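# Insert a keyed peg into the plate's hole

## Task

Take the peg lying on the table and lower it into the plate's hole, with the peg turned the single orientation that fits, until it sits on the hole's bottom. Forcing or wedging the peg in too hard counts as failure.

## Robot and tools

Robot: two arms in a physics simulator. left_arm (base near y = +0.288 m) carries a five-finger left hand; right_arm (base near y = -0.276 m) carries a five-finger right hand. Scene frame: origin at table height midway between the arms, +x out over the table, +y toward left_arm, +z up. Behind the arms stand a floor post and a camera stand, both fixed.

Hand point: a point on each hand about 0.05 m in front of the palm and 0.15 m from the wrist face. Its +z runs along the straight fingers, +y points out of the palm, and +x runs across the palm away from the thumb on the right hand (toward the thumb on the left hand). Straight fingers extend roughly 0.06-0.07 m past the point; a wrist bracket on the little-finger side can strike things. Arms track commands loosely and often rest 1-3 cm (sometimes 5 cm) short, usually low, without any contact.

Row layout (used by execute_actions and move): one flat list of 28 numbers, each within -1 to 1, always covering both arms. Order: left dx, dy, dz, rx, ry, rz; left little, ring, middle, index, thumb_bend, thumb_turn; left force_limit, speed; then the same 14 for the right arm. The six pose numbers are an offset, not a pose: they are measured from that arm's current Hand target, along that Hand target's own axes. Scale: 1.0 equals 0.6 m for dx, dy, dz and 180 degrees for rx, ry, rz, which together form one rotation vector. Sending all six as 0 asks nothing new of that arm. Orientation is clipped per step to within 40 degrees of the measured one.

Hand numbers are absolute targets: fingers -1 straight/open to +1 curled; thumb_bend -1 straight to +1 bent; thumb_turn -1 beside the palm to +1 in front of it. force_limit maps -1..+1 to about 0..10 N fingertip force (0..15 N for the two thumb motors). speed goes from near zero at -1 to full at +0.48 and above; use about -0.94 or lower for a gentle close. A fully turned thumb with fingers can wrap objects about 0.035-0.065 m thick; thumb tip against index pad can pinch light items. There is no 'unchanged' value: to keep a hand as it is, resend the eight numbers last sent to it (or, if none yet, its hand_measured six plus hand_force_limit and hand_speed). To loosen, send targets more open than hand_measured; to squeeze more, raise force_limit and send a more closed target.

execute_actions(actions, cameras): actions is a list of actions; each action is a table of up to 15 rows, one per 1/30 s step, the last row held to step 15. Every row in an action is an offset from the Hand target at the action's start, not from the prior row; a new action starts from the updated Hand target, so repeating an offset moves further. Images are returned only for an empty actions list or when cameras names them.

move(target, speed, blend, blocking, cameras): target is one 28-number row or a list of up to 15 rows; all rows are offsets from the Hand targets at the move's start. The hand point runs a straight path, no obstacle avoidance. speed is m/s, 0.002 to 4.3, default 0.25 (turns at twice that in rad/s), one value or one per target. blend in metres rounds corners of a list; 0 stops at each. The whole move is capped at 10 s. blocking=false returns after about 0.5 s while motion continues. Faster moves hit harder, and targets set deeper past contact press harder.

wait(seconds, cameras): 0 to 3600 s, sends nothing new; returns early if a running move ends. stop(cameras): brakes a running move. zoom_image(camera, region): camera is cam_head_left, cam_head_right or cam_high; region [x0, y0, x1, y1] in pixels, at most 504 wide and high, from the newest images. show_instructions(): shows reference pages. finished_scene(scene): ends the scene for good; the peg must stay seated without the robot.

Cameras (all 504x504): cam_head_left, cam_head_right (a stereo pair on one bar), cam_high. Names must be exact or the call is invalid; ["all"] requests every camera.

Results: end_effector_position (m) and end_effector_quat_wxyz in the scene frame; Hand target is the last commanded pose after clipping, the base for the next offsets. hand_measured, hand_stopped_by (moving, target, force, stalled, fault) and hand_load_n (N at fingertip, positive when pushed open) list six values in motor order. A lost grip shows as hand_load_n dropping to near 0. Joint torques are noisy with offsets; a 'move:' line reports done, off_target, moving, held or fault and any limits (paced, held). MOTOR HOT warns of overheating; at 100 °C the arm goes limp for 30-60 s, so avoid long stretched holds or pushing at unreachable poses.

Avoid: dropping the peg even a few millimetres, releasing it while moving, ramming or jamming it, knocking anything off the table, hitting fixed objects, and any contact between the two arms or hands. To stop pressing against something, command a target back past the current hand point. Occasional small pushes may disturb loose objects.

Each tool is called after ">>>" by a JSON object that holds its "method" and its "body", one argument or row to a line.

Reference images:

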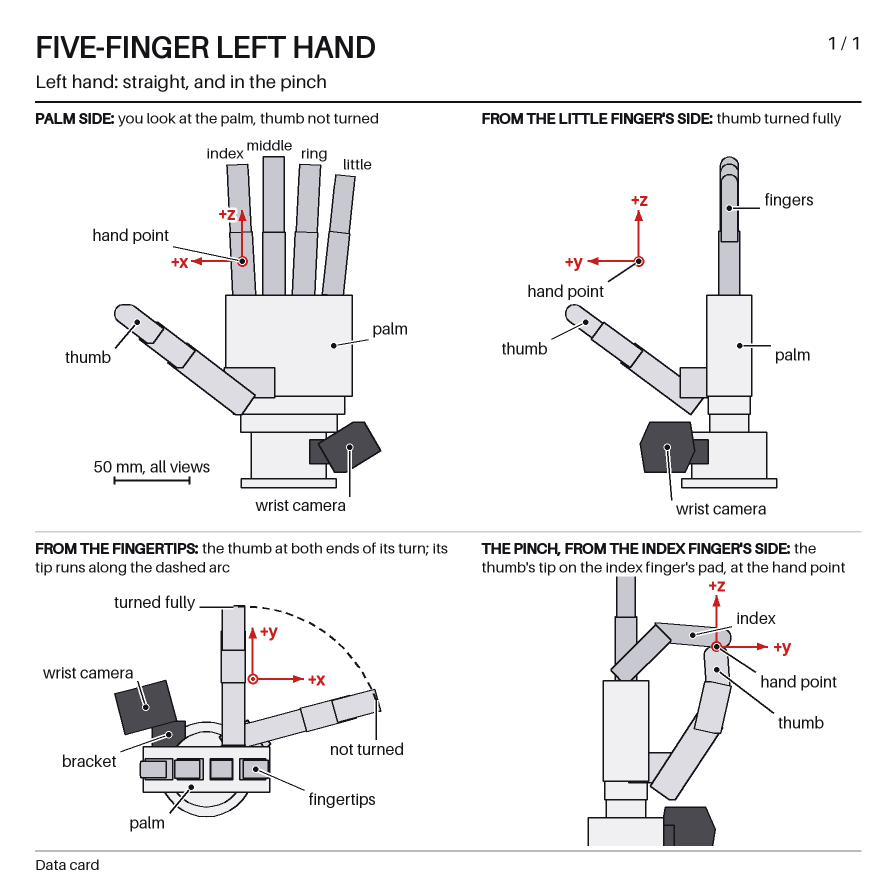

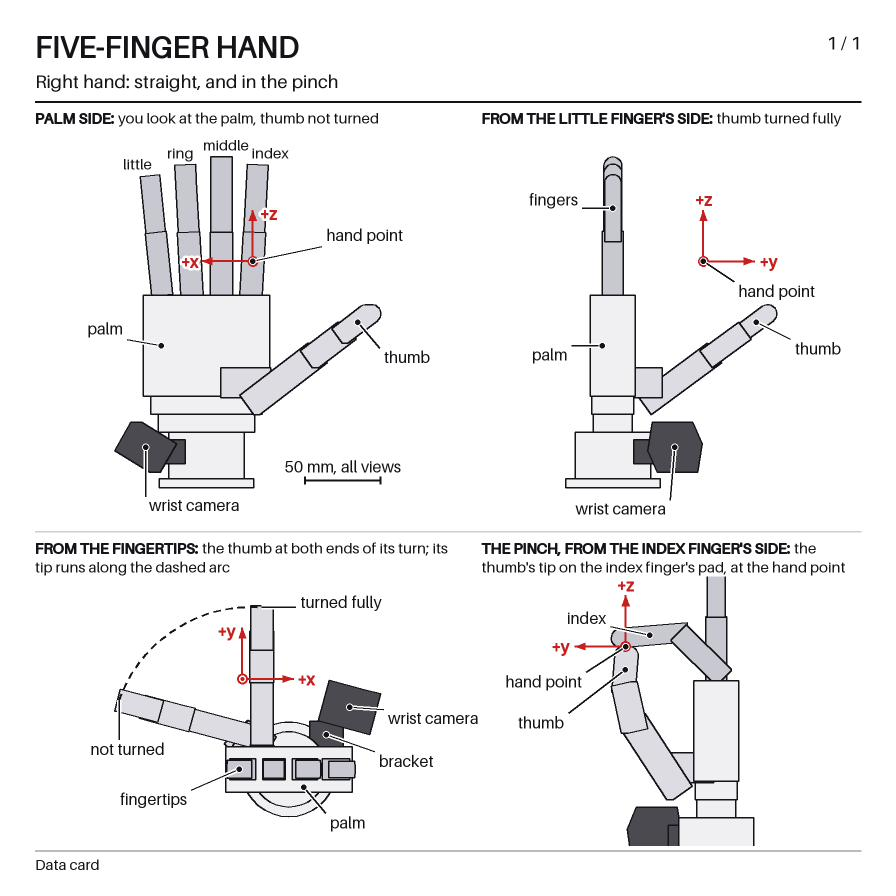

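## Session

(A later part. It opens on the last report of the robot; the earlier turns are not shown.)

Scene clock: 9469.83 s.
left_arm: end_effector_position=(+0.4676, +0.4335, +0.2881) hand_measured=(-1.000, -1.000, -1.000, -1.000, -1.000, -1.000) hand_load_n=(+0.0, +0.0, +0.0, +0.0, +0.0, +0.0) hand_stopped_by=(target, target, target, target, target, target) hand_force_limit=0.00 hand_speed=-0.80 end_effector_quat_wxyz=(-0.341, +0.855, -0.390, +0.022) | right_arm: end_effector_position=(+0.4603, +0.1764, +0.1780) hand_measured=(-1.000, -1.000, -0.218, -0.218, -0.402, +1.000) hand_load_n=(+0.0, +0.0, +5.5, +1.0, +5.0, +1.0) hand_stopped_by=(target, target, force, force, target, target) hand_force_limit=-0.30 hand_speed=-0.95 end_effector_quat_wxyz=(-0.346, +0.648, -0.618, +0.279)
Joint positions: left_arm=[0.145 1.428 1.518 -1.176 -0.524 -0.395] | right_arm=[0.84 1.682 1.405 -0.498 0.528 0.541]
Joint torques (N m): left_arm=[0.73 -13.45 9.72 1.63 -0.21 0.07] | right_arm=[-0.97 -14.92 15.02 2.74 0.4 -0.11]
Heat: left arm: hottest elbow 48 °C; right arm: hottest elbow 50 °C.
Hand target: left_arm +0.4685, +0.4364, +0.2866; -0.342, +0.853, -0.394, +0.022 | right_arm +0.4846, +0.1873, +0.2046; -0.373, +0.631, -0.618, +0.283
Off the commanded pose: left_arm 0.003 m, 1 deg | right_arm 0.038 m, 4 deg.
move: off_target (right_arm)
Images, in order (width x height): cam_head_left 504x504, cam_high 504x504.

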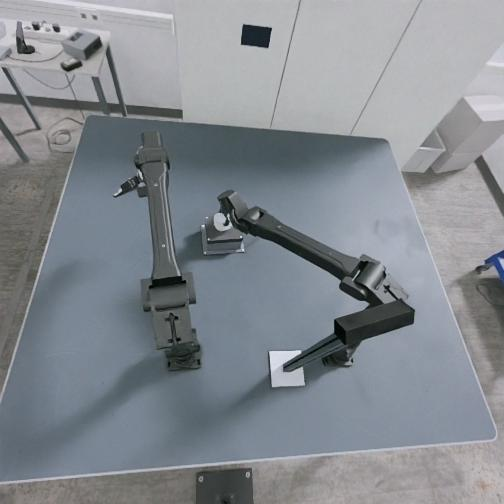

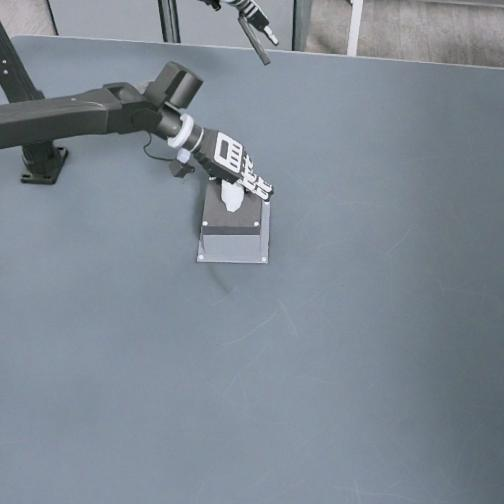

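>>> {"method": "move", "body": {
  "target": [0,0,0,0,0,0,-1,-1,-1,-1,-1,-1,0,-0.8,-0.00078,0.00691,0.00487,0,0,0,-1,-1,0.15,0.15,-0.4,1,-0.3,-0.95],
  "speed": 0.02,
  "cameras": ["cam_high","cam_head_left"]
}}

>>> {"method": "zoom_image", "body": {
  "camera": "cam_high",
  "region": [220, 186, 250, 216]
}}

>>> {"method": "zoom_image", "body": {
  "camera": "cam_head_left",
  "region": [210, 205, 240, 235]
}}

Scene clock: 9480.37 s.
left_arm: end_effector_position=(+0.4676, +0.4335, +0.2881) hand_measured=(-1.000, -1.000, -1.000, -1.000, -1.000, -1.000) hand_load_n=(+0.0, +0.0, +0.0, +0.0, +0.0, +0.0) hand_stopped_by=(target, target, target, target, target, target) hand_force_limit=0.00 hand_speed=-0.80 end_effector_quat_wxyz=(-0.341, +0.855, -0.390, +0.022) | right_arm: end_effector_position=(+0.4608, +0.1764, +0.1778) hand_measured=(-1.000, -1.000, -0.218, -0.218, -0.402, +1.000) hand_load_n=(+0.0, +0.0, +5.0, +1.0, +5.0, +0.5) hand_stopped_by=(target, target, force, force, target, target) hand_force_limit=-0.30 hand_speed=-0.95 end_effector_quat_wxyz=(-0.347, +0.648, -0.618, +0.280)
Joint positions: left_arm=[0.145 1.428 1.518 -1.176 -0.524 -0.395] | right_arm=[0.84 1.683 1.405 -0.496 0.528 0.539]
Joint torques (N m): left_arm=[0.73 -13.45 9.72 1.62 -0.21 0.08] | right_arm=[-0.73 -14.56 14.48 3.07 0.43 -0.1]
Heat: left arm: hottest elbow 48 °C; right arm: hottest elbow 49 °C.
Hand target: left_arm +0.4685, +0.4364, +0.2866; -0.342, +0.853, -0.394, +0.022 | right_arm +0.4846, +0.1883, +0.1995; -0.373, +0.631, -0.618, +0.283
Off the commanded pose: left_arm 0.003 m, 1 deg | right_arm 0.034 m, 4 deg.
move: off_target (right_arm)
Images, in order (width x height): cam_head_left 504x504, cam_high 504x504.

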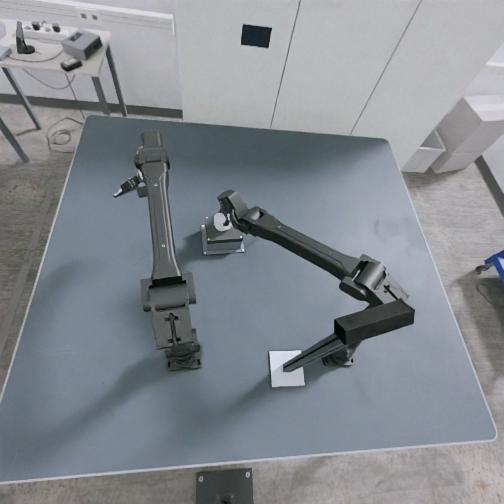

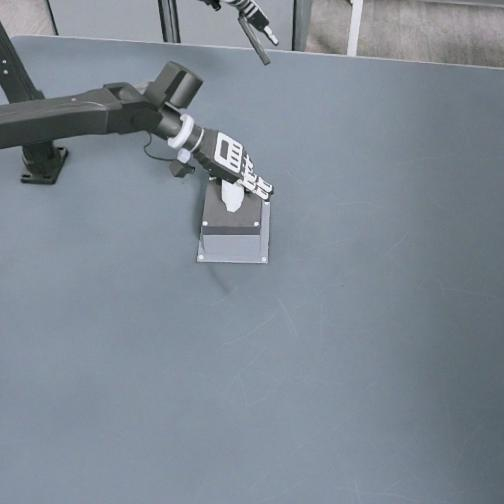

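Scaled by 16.800.

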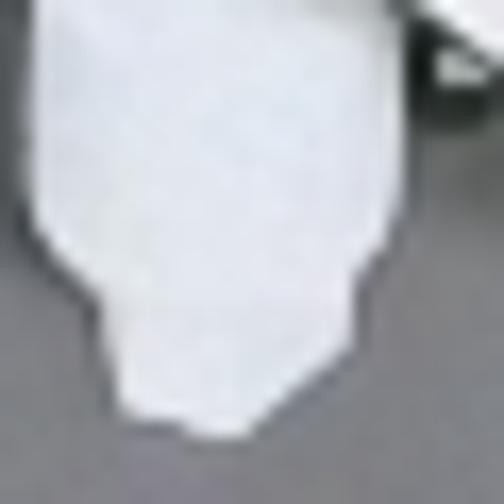

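Scaled by 16.800.

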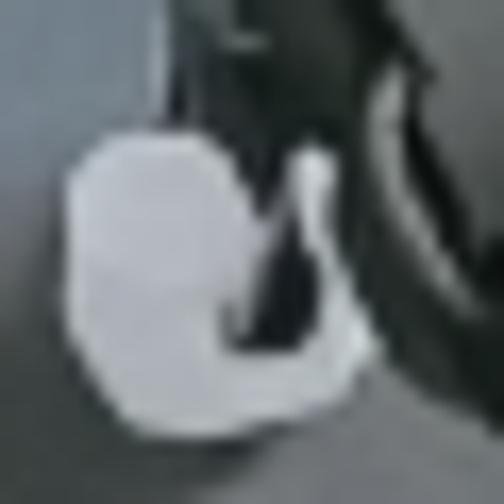

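>>> {"method": "wait", "body": {
  "seconds": 0.3,
  "cameras": ["all"]
}}

>>> {"method": "zoom_image", "body": {
  "camera": "cam_head_right",
  "region": [208, 195, 258, 245]
}}

>>> {"method": "zoom_image", "body": {
  "camera": "cam_high",
  "region": [195, 175, 275, 255]
}}

>>> {"method": "zoom_image", "body": {
  "camera": "cam_head_left",
  "region": [196, 200, 246, 250]
}}

Scene clock: 9515.73 s.
left_arm: end_effector_position=(+0.4676, +0.4335, +0.2881) hand_measured=(-1.000, -1.000, -1.000, -1.000, -1.000, -1.000) hand_load_n=(+0.0, -0.5, +0.0, +0.0, +0.0, +0.0) hand_stopped_by=(target, target, target, target, target, target) hand_force_limit=0.00 hand_speed=-0.80 end_effector_quat_wxyz=(-0.341, +0.855, -0.390, +0.022) | right_arm: end_effector_position=(+0.4608, +0.1764, +0.1778) hand_measured=(-1.000, -1.000, -0.218, -0.218, -0.402, +1.000) hand_load_n=(+0.0, +0.0, +5.5, +1.0, +5.0, +0.5) hand_stopped_by=(target, target, force, force, target, target) hand_force_limit=-0.30 hand_speed=-0.95 end_effector_quat_wxyz=(-0.346, +0.648, -0.617, +0.280)
Joint positions: left_arm=[0.145 1.428 1.518 -1.176 -0.524 -0.395] | right_arm=[0.84 1.683 1.405 -0.496 0.528 0.539]
Joint torques (N m): left_arm=[0.67 -13.45 9.73 1.62 -0.21 0.08] | right_arm=[-0.67 -14.51 14.46 3.15 0.43 -0.07]
Heat: left arm: hottest elbow 48 °C; right arm: hottest elbow 48 °C.
Hand target: left_arm +0.4685, +0.4364, +0.2866; -0.342, +0.853, -0.394, +0.022 | right_arm +0.4846, +0.1882, +0.1995; -0.373, +0.631, -0.618, +0.283
Off the commanded pose: left_arm 0.003 m, 1 deg | right_arm 0.034 m, 4 deg.
wait: 0.30 s; at rest from the start

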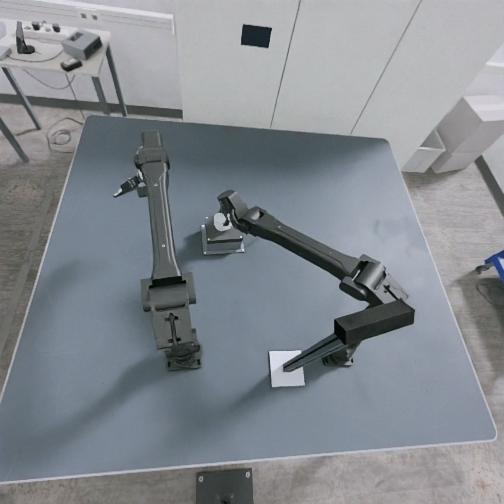

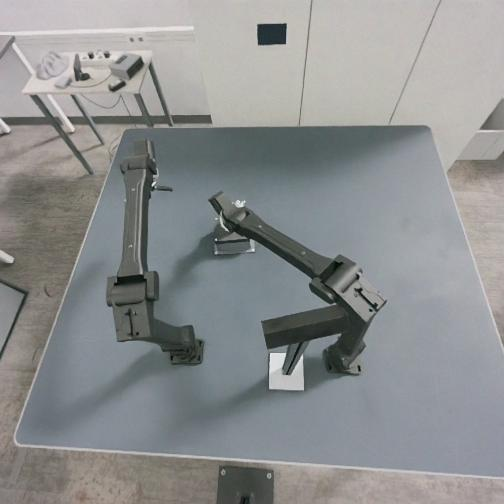

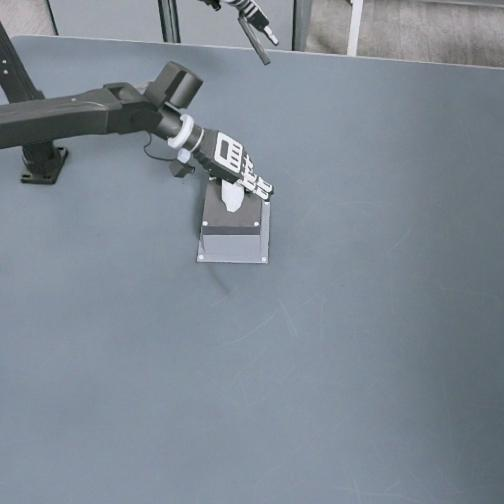

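Scaled by 10.080.

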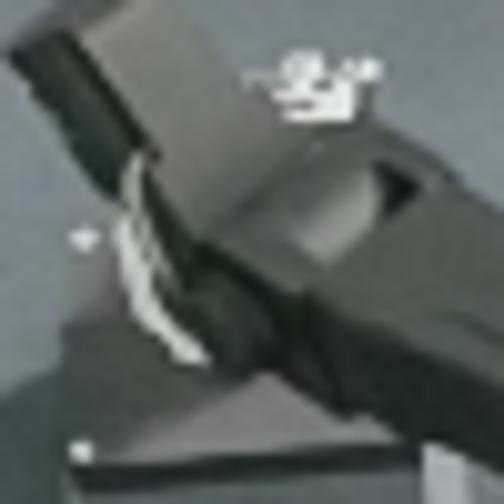

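Scaled by 6.300.

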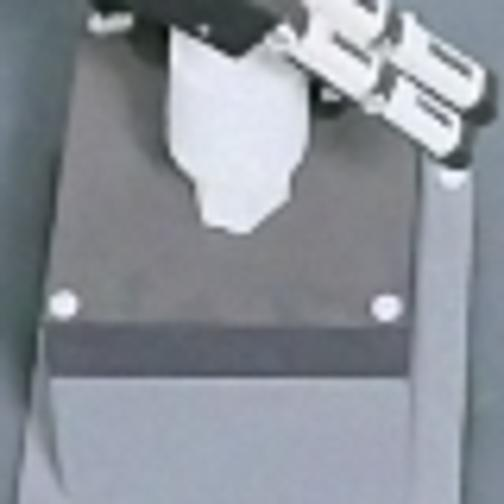

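Scaled by 10.080.

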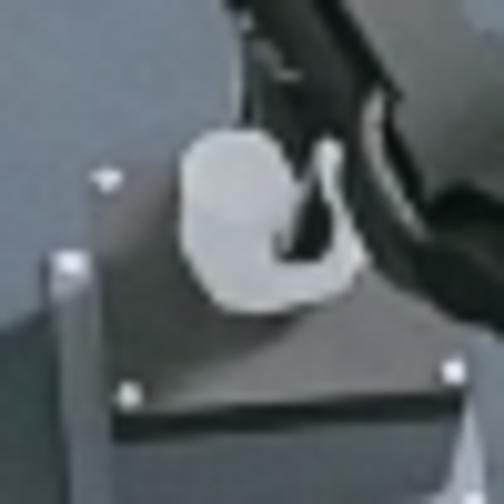

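>>> {"method": "move", "body": {
  "target": [0,0,0,0,0,0,-1,-1,-1,-1,-1,-1,0,-0.8,-0.00025,0.0019,-0.00273,0.011,-0.0005,-0.0013,-1,-1,0.15,0.15,-0.4,1,-0.3,-0.95],
  "speed": 0.02,
  "cameras": ["cam_high","cam_head_left"]
}}

>>> {"method": "zoom_image", "body": {
  "camera": "cam_high",
  "region": [220, 186, 250, 216]
}}

>>> {"method": "zoom_image", "body": {
  "camera": "cam_head_left",
  "region": [210, 205, 240, 235]
}}

Scene clock: 9558.70 s.
left_arm: end_effector_position=(+0.4676, +0.4335, +0.2881) hand_measured=(-1.000, -1.000, -1.000, -1.000, -1.000, -1.000) hand_load_n=(+0.0, +0.0, +0.0, +0.0, -0.5, +0.0) hand_stopped_by=(target, target, target, target, target, target) hand_force_limit=0.00 hand_speed=-0.80 end_effector_quat_wxyz=(-0.341, +0.855, -0.390, +0.022) | right_arm: end_effector_position=(+0.4658, +0.1805, +0.1827) hand_measured=(-1.000, -1.000, -0.218, -0.218, -0.402, +1.000) hand_load_n=(+0.0, +0.0, +2.5, +1.5, +6.0, +0.0) hand_stopped_by=(target, target, force, force, target, target) hand_force_limit=-0.30 hand_speed=-0.95 end_effector_quat_wxyz=(-0.359, +0.645, -0.611, +0.286)
Joint positions: left_arm=[0.145 1.428 1.518 -1.176 -0.524 -0.395] | right_arm=[0.842 1.684 1.405 -0.46 0.537 0.521]
Joint torques (N m): left_arm=[0.73 -13.45 9.72 1.62 -0.21 0.07] | right_arm=[0.09 -15.56 11.84 3.85 0.9 -0.05]
Heat: left arm: hottest elbow 48 °C; right arm: hottest elbow 47 °C.
Hand target: left_arm +0.4685, +0.4364, +0.2866; -0.342, +0.853, -0.394, +0.022 | right_arm +0.4825, +0.1883, +0.1996; -0.384, +0.626, -0.611, +0.294
Off the commanded pose: left_arm 0.003 m, 1 deg | right_arm 0.025 m, 4 deg.
move: off_target (right_arm)
Images, in order (width x height): cam_head_left 504x504, cam_high 504x504.

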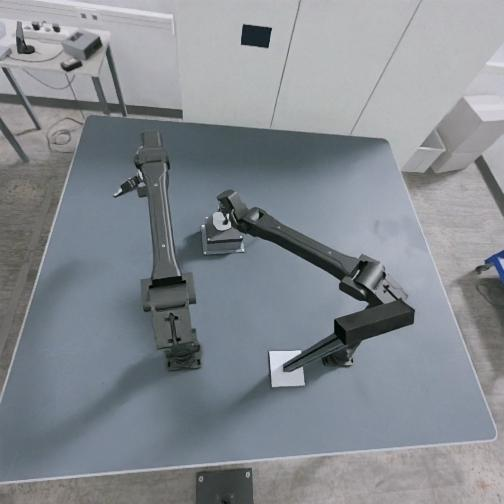

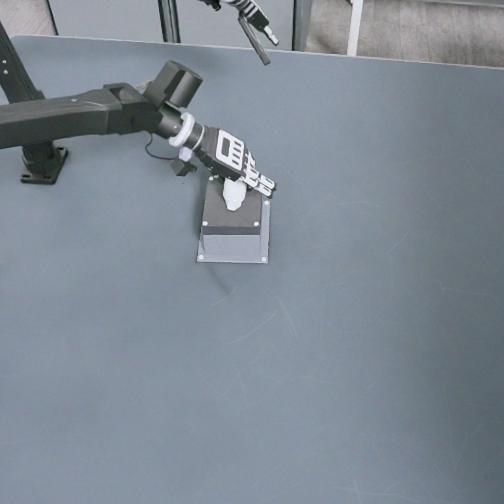

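Scaled by 16.800.

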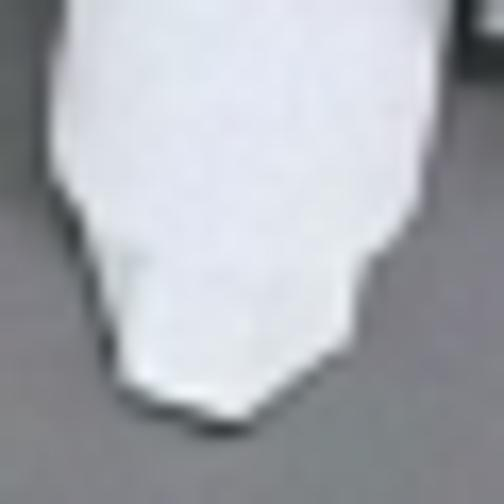

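Scaled by 16.800.

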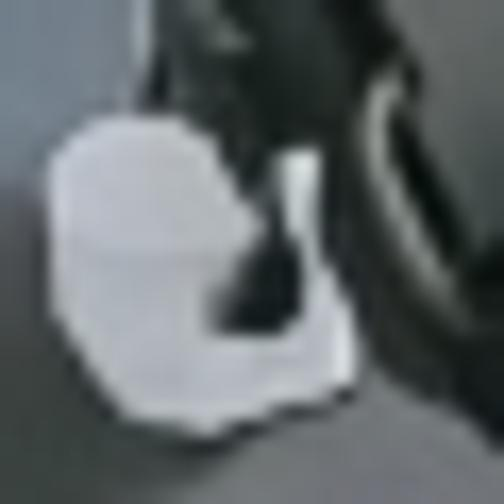

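>>> {"method": "move", "body": {
  "target": [0,0,0,0,0,0,-1,-1,-1,-1,-1,-1,0,-0.8,0.00506,0.01232,-0.00412,0,0,0,-1,-1,0.15,0.15,-0.4,1,-0.3,-0.95],
  "speed": 0.02,
  "cameras": ["cam_high","cam_head_left"]
}}

>>> {"method": "zoom_image", "body": {
  "camera": "cam_high",
  "region": [220, 186, 250, 216]
}}

>>> {"method": "zoom_image", "body": {
  "camera": "cam_head_left",
  "region": [210, 205, 240, 235]
}}

Scene clock: 9576.93 s.
left_arm: end_effector_position=(+0.4676, +0.4335, +0.2881) hand_measured=(-1.000, -1.000, -1.000, -1.000, -1.000, -1.000) hand_load_n=(+0.5, +0.0, +0.0, +0.0, +0.0, +0.0) hand_stopped_by=(target, target, target, target, target, target) hand_force_limit=0.00 hand_speed=-0.80 end_effector_quat_wxyz=(-0.341, +0.855, -0.390, +0.022) | right_arm: end_effector_position=(+0.4658, +0.1815, +0.1817) hand_measured=(-1.000, -1.000, -0.218, -0.218, -0.402, +1.000) hand_load_n=(+0.0, +0.0, +3.0, +1.5, +6.5, -1.0) hand_stopped_by=(target, target, force, force, target, target) hand_force_limit=-0.30 hand_speed=-0.95 end_effector_quat_wxyz=(-0.362, +0.643, -0.610, +0.289)
Joint positions: left_arm=[0.145 1.428 1.518 -1.176 -0.524 -0.395] | right_arm=[0.845 1.684 1.398 -0.445 0.544 0.519]
Joint torques (N m): left_arm=[0.73 -13.45 9.72 1.63 -0.21 0.08] | right_arm=[0.03 -16.21 10.09 3.78 0.75 0.01]
Heat: left arm: hottest elbow 48 °C; right arm: hottest elbow 46 °C.
Hand target: left_arm +0.4685, +0.4364, +0.2866; -0.342, +0.853, -0.394, +0.022 | right_arm +0.4767, +0.1853, +0.1944; -0.384, +0.626, -0.611, +0.294
Off the commanded pose: left_arm 0.003 m, 1 deg | right_arm 0.017 m, 3 deg.
move: off_target (right_arm)
Images, in order (width x height): cam_head_left 504x504, cam_high 504x504.

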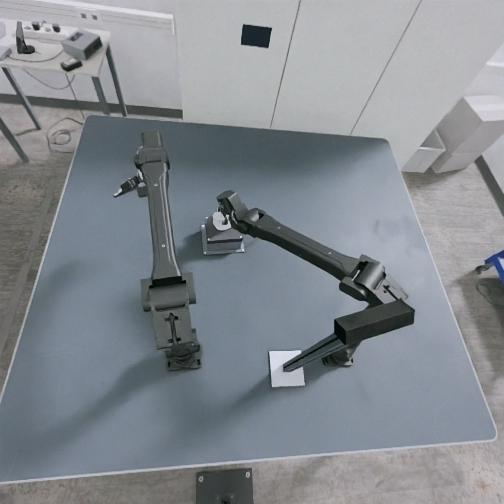

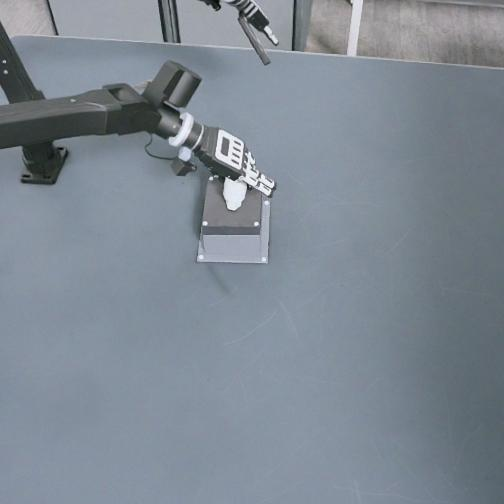

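Scaled by 16.800.

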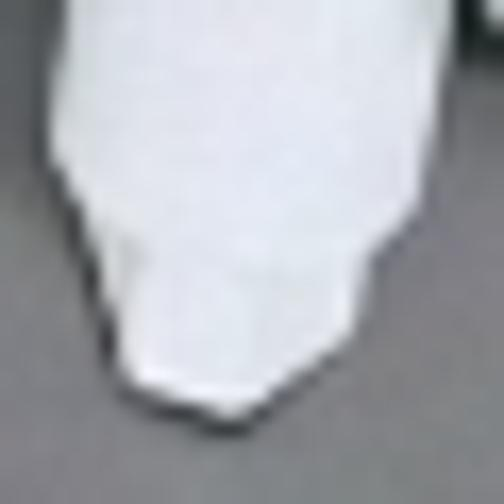

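Scaled by 16.800.

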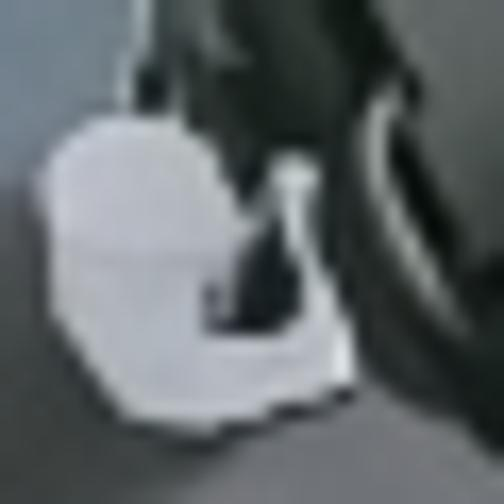

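>>> {"method": "move", "body": {
  "target": [0,0,0,0,0,0,-1,-1,-1,-1,-1,-1,0,-0.8,0.0095,0.008,-0.00752,0,0,0,-1,-1,0.15,0.15,-0.4,1,-0.3,-0.95],
  "speed": 0.02,
  "cameras": ["cam_high","cam_head_left"]
}}

>>> {"method": "zoom_image", "body": {
  "camera": "cam_high",
  "region": [220, 186, 250, 216]
}}

>>> {"method": "zoom_image", "body": {
  "camera": "cam_head_left",
  "region": [210, 205, 240, 235]
}}

Scene clock: 9595.47 s.
left_arm: end_effector_position=(+0.4676, +0.4335, +0.2881) hand_measured=(-1.000, -1.000, -1.000, -1.000, -1.000, -1.000) hand_load_n=(+0.0, +0.0, +0.0, +0.0, -0.5, +0.0) hand_stopped_by=(target, target, target, target, target, target) hand_force_limit=0.00 hand_speed=-0.80 end_effector_quat_wxyz=(-0.341, +0.855, -0.390, +0.022) | right_arm: end_effector_position=(+0.4644, +0.1799, +0.1810) hand_measured=(-1.000, -1.000, -0.218, -0.218, -0.402, +1.000) hand_load_n=(+0.0, +0.0, +3.0, +1.5, +6.5, -0.5) hand_stopped_by=(target, target, force, force, target, target) hand_force_limit=-0.30 hand_speed=-0.95 end_effector_quat_wxyz=(-0.369, +0.639, -0.609, +0.289)
Joint positions: left_arm=[0.145 1.428 1.518 -1.176 -0.524 -0.395] | right_arm=[0.845 1.673 1.373 -0.415 0.544 0.518]
Joint torques (N m): left_arm=[0.79 -13.45 9.72 1.63 -0.21 0.07] | right_arm=[0.03 -16.56 9.47 3.02 0.75 0.01]
Heat: left arm: hottest elbow 48 °C; right arm: hottest elbow 47 °C.
Hand target: left_arm +0.4685, +0.4364, +0.2866; -0.342, +0.853, -0.394, +0.022 | right_arm +0.4709, +0.1792, +0.1922; -0.384, +0.626, -0.611, +0.294
Off the commanded pose: left_arm 0.003 m, 1 deg | right_arm 0.013 m, 2 deg.
move: off_target (right_arm)
Images, in order (width x height): cam_head_left 504x504, cam_high 504x504.

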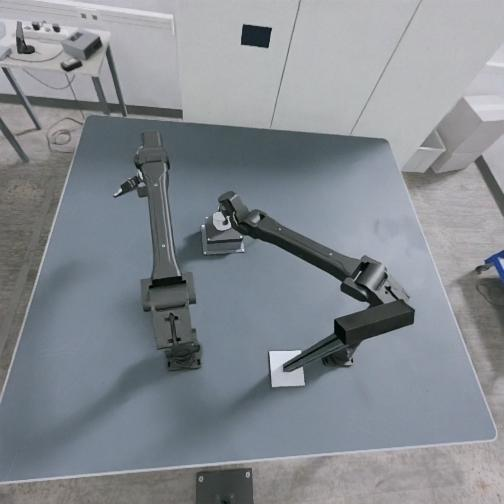

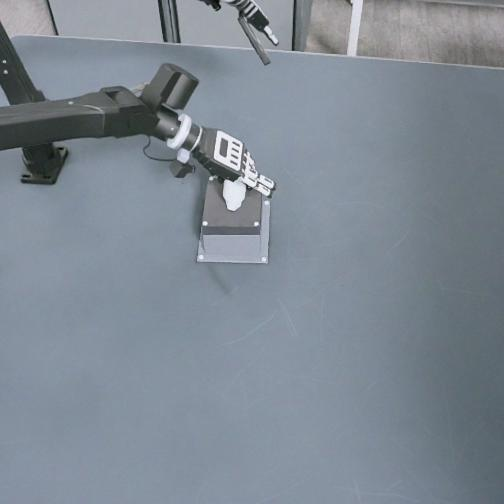

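Scaled by 16.800.

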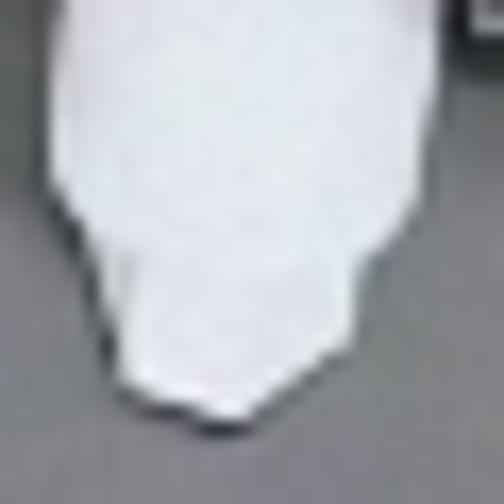

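Scaled by 16.800.

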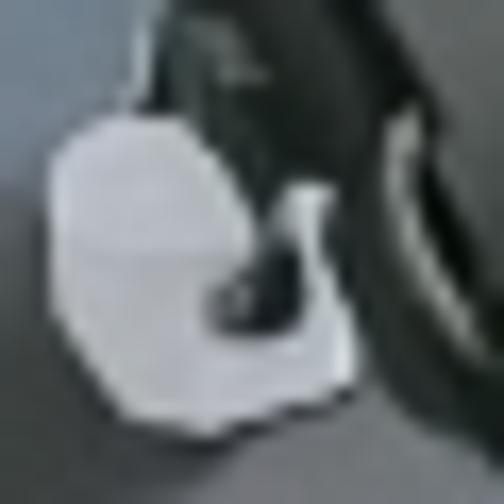

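>>> {"method": "move", "body": {
  "target": [0,0,0,0,0,0,-1,-1,-1,-1,-1,-1,0,-0.8,0.00267,0.0046,-0.00722,-0.008,0.0004,0.001,-1,-1,0.15,0.15,-0.4,1,-0.3,-0.95],
  "speed": 0.02,
  "cameras": ["cam_high","cam_head_left"]
}}

>>> {"method": "zoom_image", "body": {
  "camera": "cam_high",
  "region": [220, 186, 250, 216]
}}

>>> {"method": "zoom_image", "body": {
  "camera": "cam_head_left",
  "region": [210, 205, 240, 235]
}}

Scene clock: 9614.53 s.
left_arm: end_effector_position=(+0.4676, +0.4335, +0.2881) hand_measured=(-1.000, -1.000, -1.000, -1.000, -1.000, -1.000) hand_load_n=(+0.0, +0.0, +0.0, +0.0, +0.0, -0.5) hand_stopped_by=(target, target, target, target, target, target) hand_force_limit=0.00 hand_speed=-0.80 end_effector_quat_wxyz=(-0.341, +0.855, -0.390, +0.022) | right_arm: end_effector_position=(+0.4638, +0.1798, +0.1807) hand_measured=(-1.000, -1.000, -0.218, -0.218, -0.402, +1.000) hand_load_n=(+0.0, +0.0, +3.0, +1.5, +6.5, +0.0) hand_stopped_by=(target, target, force, force, target, target) hand_force_limit=-0.30 hand_speed=-0.95 end_effector_quat_wxyz=(-0.368, +0.640, -0.610, +0.288)
Joint positions: left_arm=[0.145 1.428 1.518 -1.176 -0.524 -0.395] | right_arm=[0.845 1.673 1.373 -0.418 0.542 0.52]
Joint torques (N m): left_arm=[0.73 -13.51 9.72 1.62 -0.21 0.07] | right_arm=[0.03 -16.97 9.87 1.63 0.38 0.14]
Heat: left arm: hottest elbow 48 °C; right arm: hottest elbow 46 °C.
Hand target: left_arm +0.4685, +0.4364, +0.2866; -0.342, +0.853, -0.394, +0.022 | right_arm +0.4659, +0.1772, +0.1919; -0.376, +0.630, -0.616, +0.286
Off the commanded pose: left_arm 0.003 m, 1 deg | right_arm 0.012 m, 2 deg.
move: off_target (right_arm)
Images, in order (width x height): cam_head_left 504x504, cam_high 504x504.

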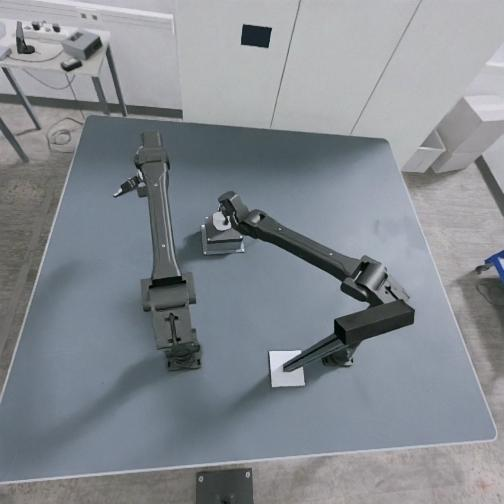

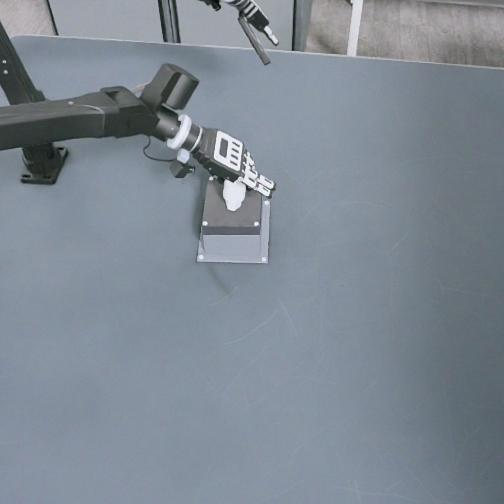

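Scaled by 16.800.

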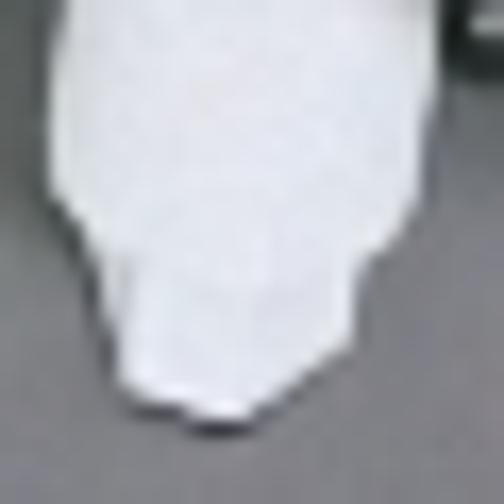

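Scaled by 16.800.

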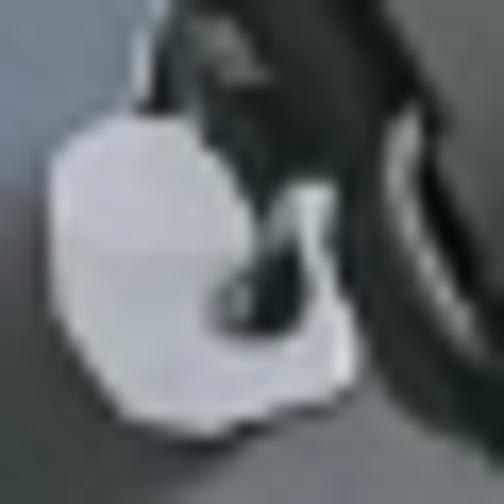

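>>> {"method": "move", "body": {
  "target": [0,0,0,0,0,0,-1,-1,-1,-1,-1,-1,0,-0.8,0.00632,0.0072,-0.00576,0,0,0,-1,-1,0.15,0.15,-0.4,1,-0.3,-0.95],
  "speed": 0.02,
  "cameras": ["cam_high","cam_head_left"]
}}

>>> {"method": "zoom_image", "body": {
  "camera": "cam_high",
  "region": [220, 186, 250, 216]
}}

>>> {"method": "zoom_image", "body": {
  "camera": "cam_head_left",
  "region": [210, 205, 240, 235]
}}

Scene clock: 9624.10 s.
left_arm: end_effector_position=(+0.4676, +0.4335, +0.2881) hand_measured=(-1.000, -1.000, -1.000, -1.000, -1.000, -1.000) hand_load_n=(+0.0, +0.0, +0.0, -0.5, +0.0, +0.0) hand_stopped_by=(target, target, target, target, target, target) hand_force_limit=0.00 hand_speed=-0.80 end_effector_quat_wxyz=(-0.341, +0.855, -0.390, +0.022) | right_arm: end_effector_position=(+0.4609, +0.1771, +0.1782) hand_measured=(-1.000, -1.000, -0.218, -0.218, -0.402, +1.000) hand_load_n=(+0.0, +0.0, +3.0, +2.0, +5.5, +1.0) hand_stopped_by=(target, target, force, force, target, target) hand_force_limit=-0.30 hand_speed=-0.95 end_effector_quat_wxyz=(-0.367, +0.639, -0.612, +0.287)
Joint positions: left_arm=[0.145 1.428 1.518 -1.176 -0.524 -0.395] | right_arm=[0.845 1.666 1.361 -0.418 0.542 0.527]
Joint torques (N m): left_arm=[0.73 -13.51 9.72 1.62 -0.21 0.08] | right_arm=[-0.91 -17.38 8.92 2.06 0.45 0.09]
Heat: left arm: hottest elbow 48 °C; right arm: hottest elbow 45 °C.
Hand target: left_arm +0.4685, +0.4364, +0.2866; -0.342, +0.853, -0.394, +0.022 | right_arm +0.4609, +0.1732, +0.1899; -0.376, +0.630, -0.616, +0.286
Off the commanded pose: left_arm 0.003 m, 1 deg | right_arm 0.012 m, 2 deg.
move: off_target (right_arm)
Images, in order (width x height): cam_head_left 504x504, cam_high 504x504.

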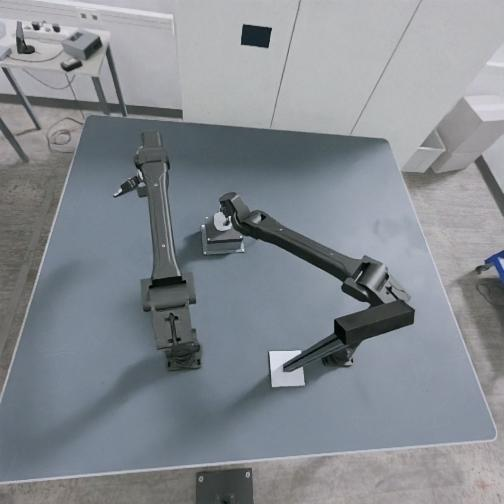

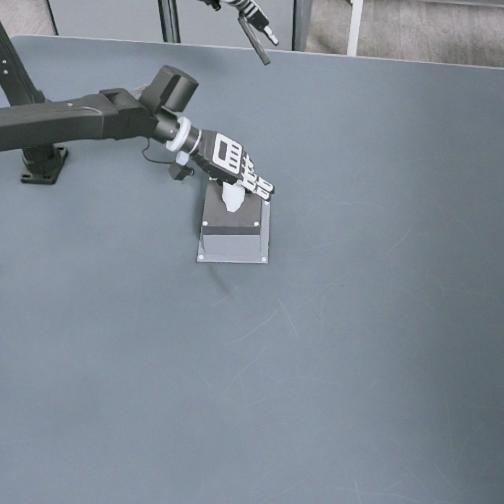

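Scaled by 16.800.

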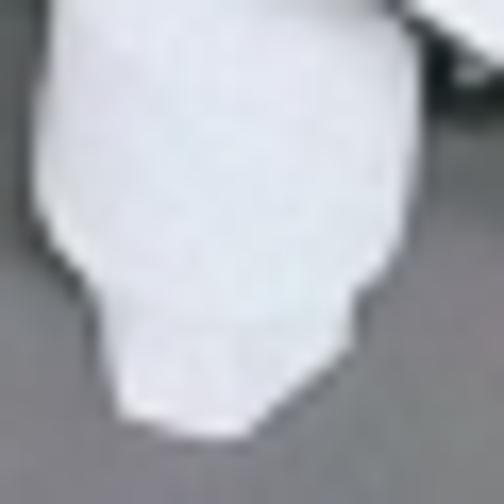

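Scaled by 16.800.

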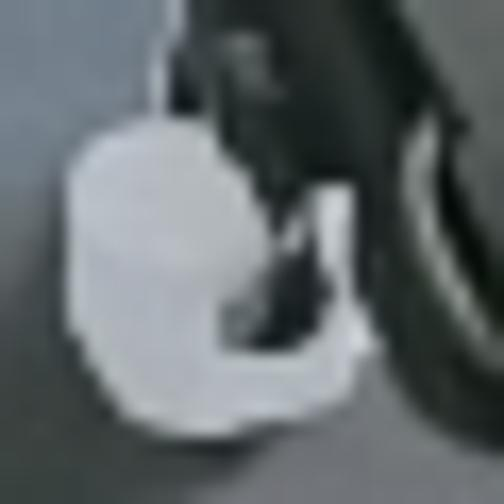

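>>> {"method": "move", "body": {
  "target": [0,0,0,0,0,0,-1,-1,-1,-1,-1,-1,0,-0.8,0.0012,0.00604,-0.00609,0,0,0,-1,-1,0.15,0.15,-0.4,1,-0.3,-0.95],
  "speed": 0.02,
  "cameras": ["cam_high","cam_head_left"]
}}

>>> {"method": "zoom_image", "body": {
  "camera": "cam_high",
  "region": [220, 186, 250, 216]
}}

>>> {"method": "zoom_image", "body": {
  "camera": "cam_head_left",
  "region": [210, 205, 240, 235]
}}

Scene clock: 9638.40 s.
left_arm: end_effector_position=(+0.4676, +0.4335, +0.2881) hand_measured=(-1.000, -1.000, -1.000, -1.000, -1.000, -1.000) hand_load_n=(+0.0, +0.0, +0.0, +0.0, +0.0, +0.0) hand_stopped_by=(target, target, target, target, target, target) hand_force_limit=0.00 hand_speed=-0.80 end_effector_quat_wxyz=(-0.341, +0.855, -0.390, +0.022) | right_arm: end_effector_position=(+0.4595, +0.1757, +0.1784) hand_measured=(-1.000, -1.000, -0.218, -0.218, -0.402, +1.000) hand_load_n=(+0.0, +0.0, +3.5, +1.5, +5.5, +0.0) hand_stopped_by=(target, target, force, force, target, target) hand_force_limit=-0.30 hand_speed=-0.95 end_effector_quat_wxyz=(-0.369, +0.636, -0.615, +0.286)
Joint positions: left_arm=[0.145 1.428 1.518 -1.176 -0.524 -0.395] | right_arm=[0.845 1.659 1.35 -0.41 0.543 0.534]
Joint torques (N m): left_arm=[0.73 -13.45 9.72 1.63 -0.21 0.08] | right_arm=[0.56 -17.49 8.64 1.85 0.53 0.07]
Heat: left arm: hottest elbow 48 °C; right arm: hottest elbow 44 °C.
Hand target: left_arm +0.4685, +0.4364, +0.2866; -0.342, +0.853, -0.394, +0.022 | right_arm +0.4559, +0.1722, +0.1888; -0.376, +0.630, -0.616, +0.286
Off the commanded pose: left_arm 0.003 m, 1 deg | right_arm 0.012 m, 1 deg.
move: off_target (right_arm)
Images, in order (width x height): cam_head_left 504x504, cam_high 504x504.

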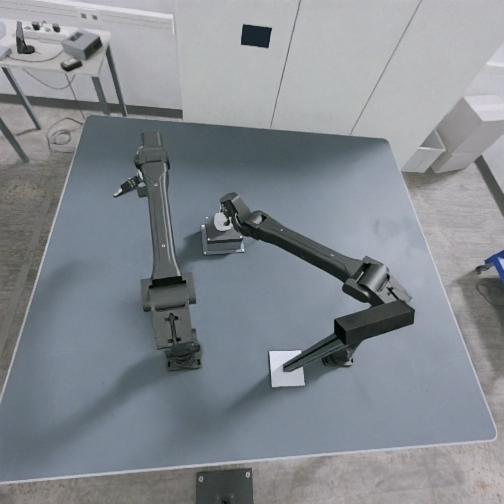

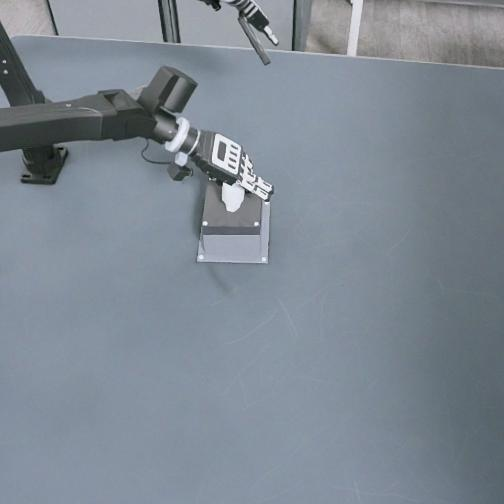

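Scaled by 16.800.

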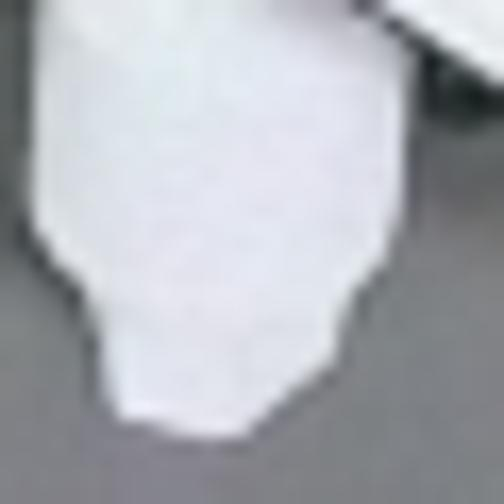

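Scaled by 16.800.

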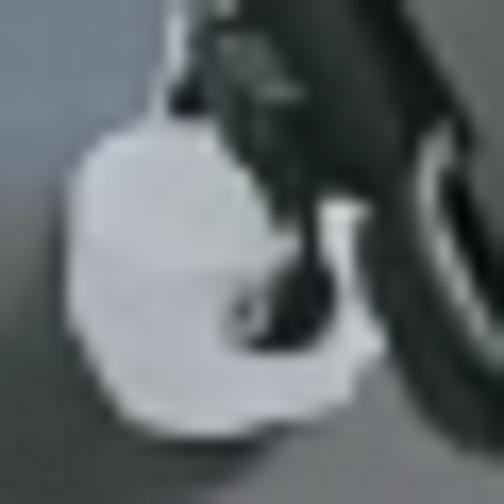

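>>> {"method": "move", "body": {
  "target": [0,0,0,0,0,0,-1,-1,-1,-1,-1,-1,0,-0.8,-0.0008,0.0057,-0.0082,0,0,0,-1,-1,0.15,0.15,-0.4,1,-0.3,-0.95],
  "speed": 0.02,
  "cameras": ["cam_high","cam_head_left"]
}}

>>> {"method": "zoom_image", "body": {
  "camera": "cam_high",
  "region": [220, 186, 250, 216]
}}

>>> {"method": "zoom_image", "body": {
  "camera": "cam_head_left",
  "region": [210, 205, 240, 235]
}}

Scene clock: 9703.93 s.
left_arm: end_effector_position=(+0.4676, +0.4335, +0.2881) hand_measured=(-1.000, -1.000, -1.000, -1.000, -1.000, -1.000) hand_load_n=(+0.0, +0.0, +0.0, +0.5, +0.0, -0.5) hand_stopped_by=(target, target, target, target, target, target) hand_force_limit=0.00 hand_speed=-0.80 end_effector_quat_wxyz=(-0.341, +0.855, -0.390, +0.022) | right_arm: end_effector_position=(+0.4567, +0.1735, +0.1796) hand_measured=(-1.000, -1.000, -0.218, -0.218, -0.402, +1.000) hand_load_n=(+0.0, +0.0, +4.0, +2.0, +4.5, +0.5) hand_stopped_by=(target, target, force, force, target, target) hand_force_limit=-0.30 hand_speed=-0.95 end_effector_quat_wxyz=(-0.370, +0.632, -0.617, +0.286)
Joint positions: left_arm=[0.145 1.428 1.518 -1.176 -0.524 -0.395] | right_arm=[0.847 1.649 1.339 -0.409 0.549 0.544]
Joint torques (N m): left_arm=[0.73 -13.51 9.72 1.63 -0.21 0.08] | right_arm=[1.67 -17.44 8.55 1.77 0.54 0.03]
Heat: left arm: hottest elbow 48 °C; right arm: hottest elbow 42 °C.
Hand target: left_arm +0.4685, +0.4364, +0.2866; -0.342, +0.853, -0.394, +0.022 | right_arm +0.4497, +0.1724, +0.1887; -0.376, +0.630, -0.616, +0.286
Off the commanded pose: left_arm 0.003 m, 1 deg | right_arm 0.011 m, 1 deg.
move: off_target (right_arm)
Images, in order (width x height): cam_head_left 504x504, cam_high 504x504.

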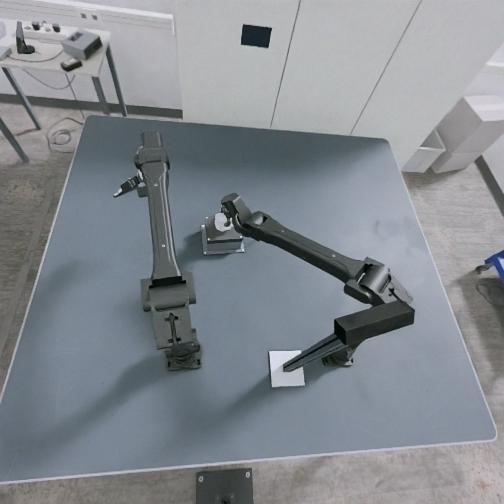

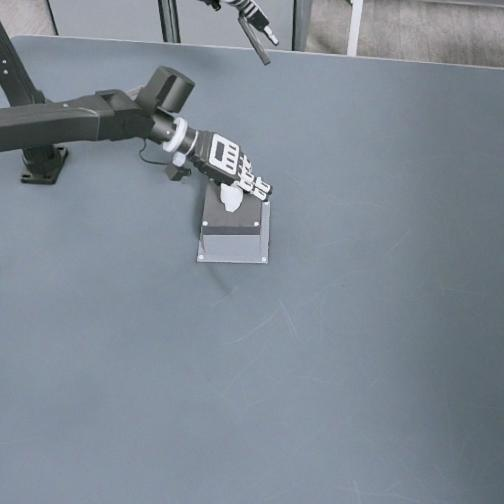

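Scaled by 16.800.

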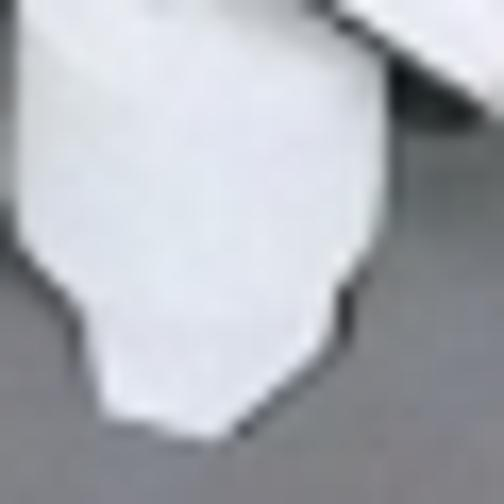

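Scaled by 16.800.

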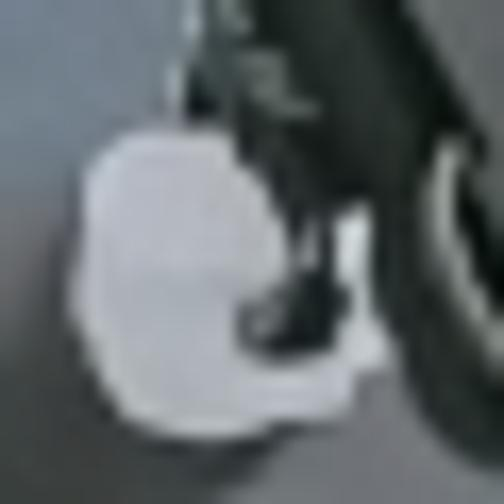

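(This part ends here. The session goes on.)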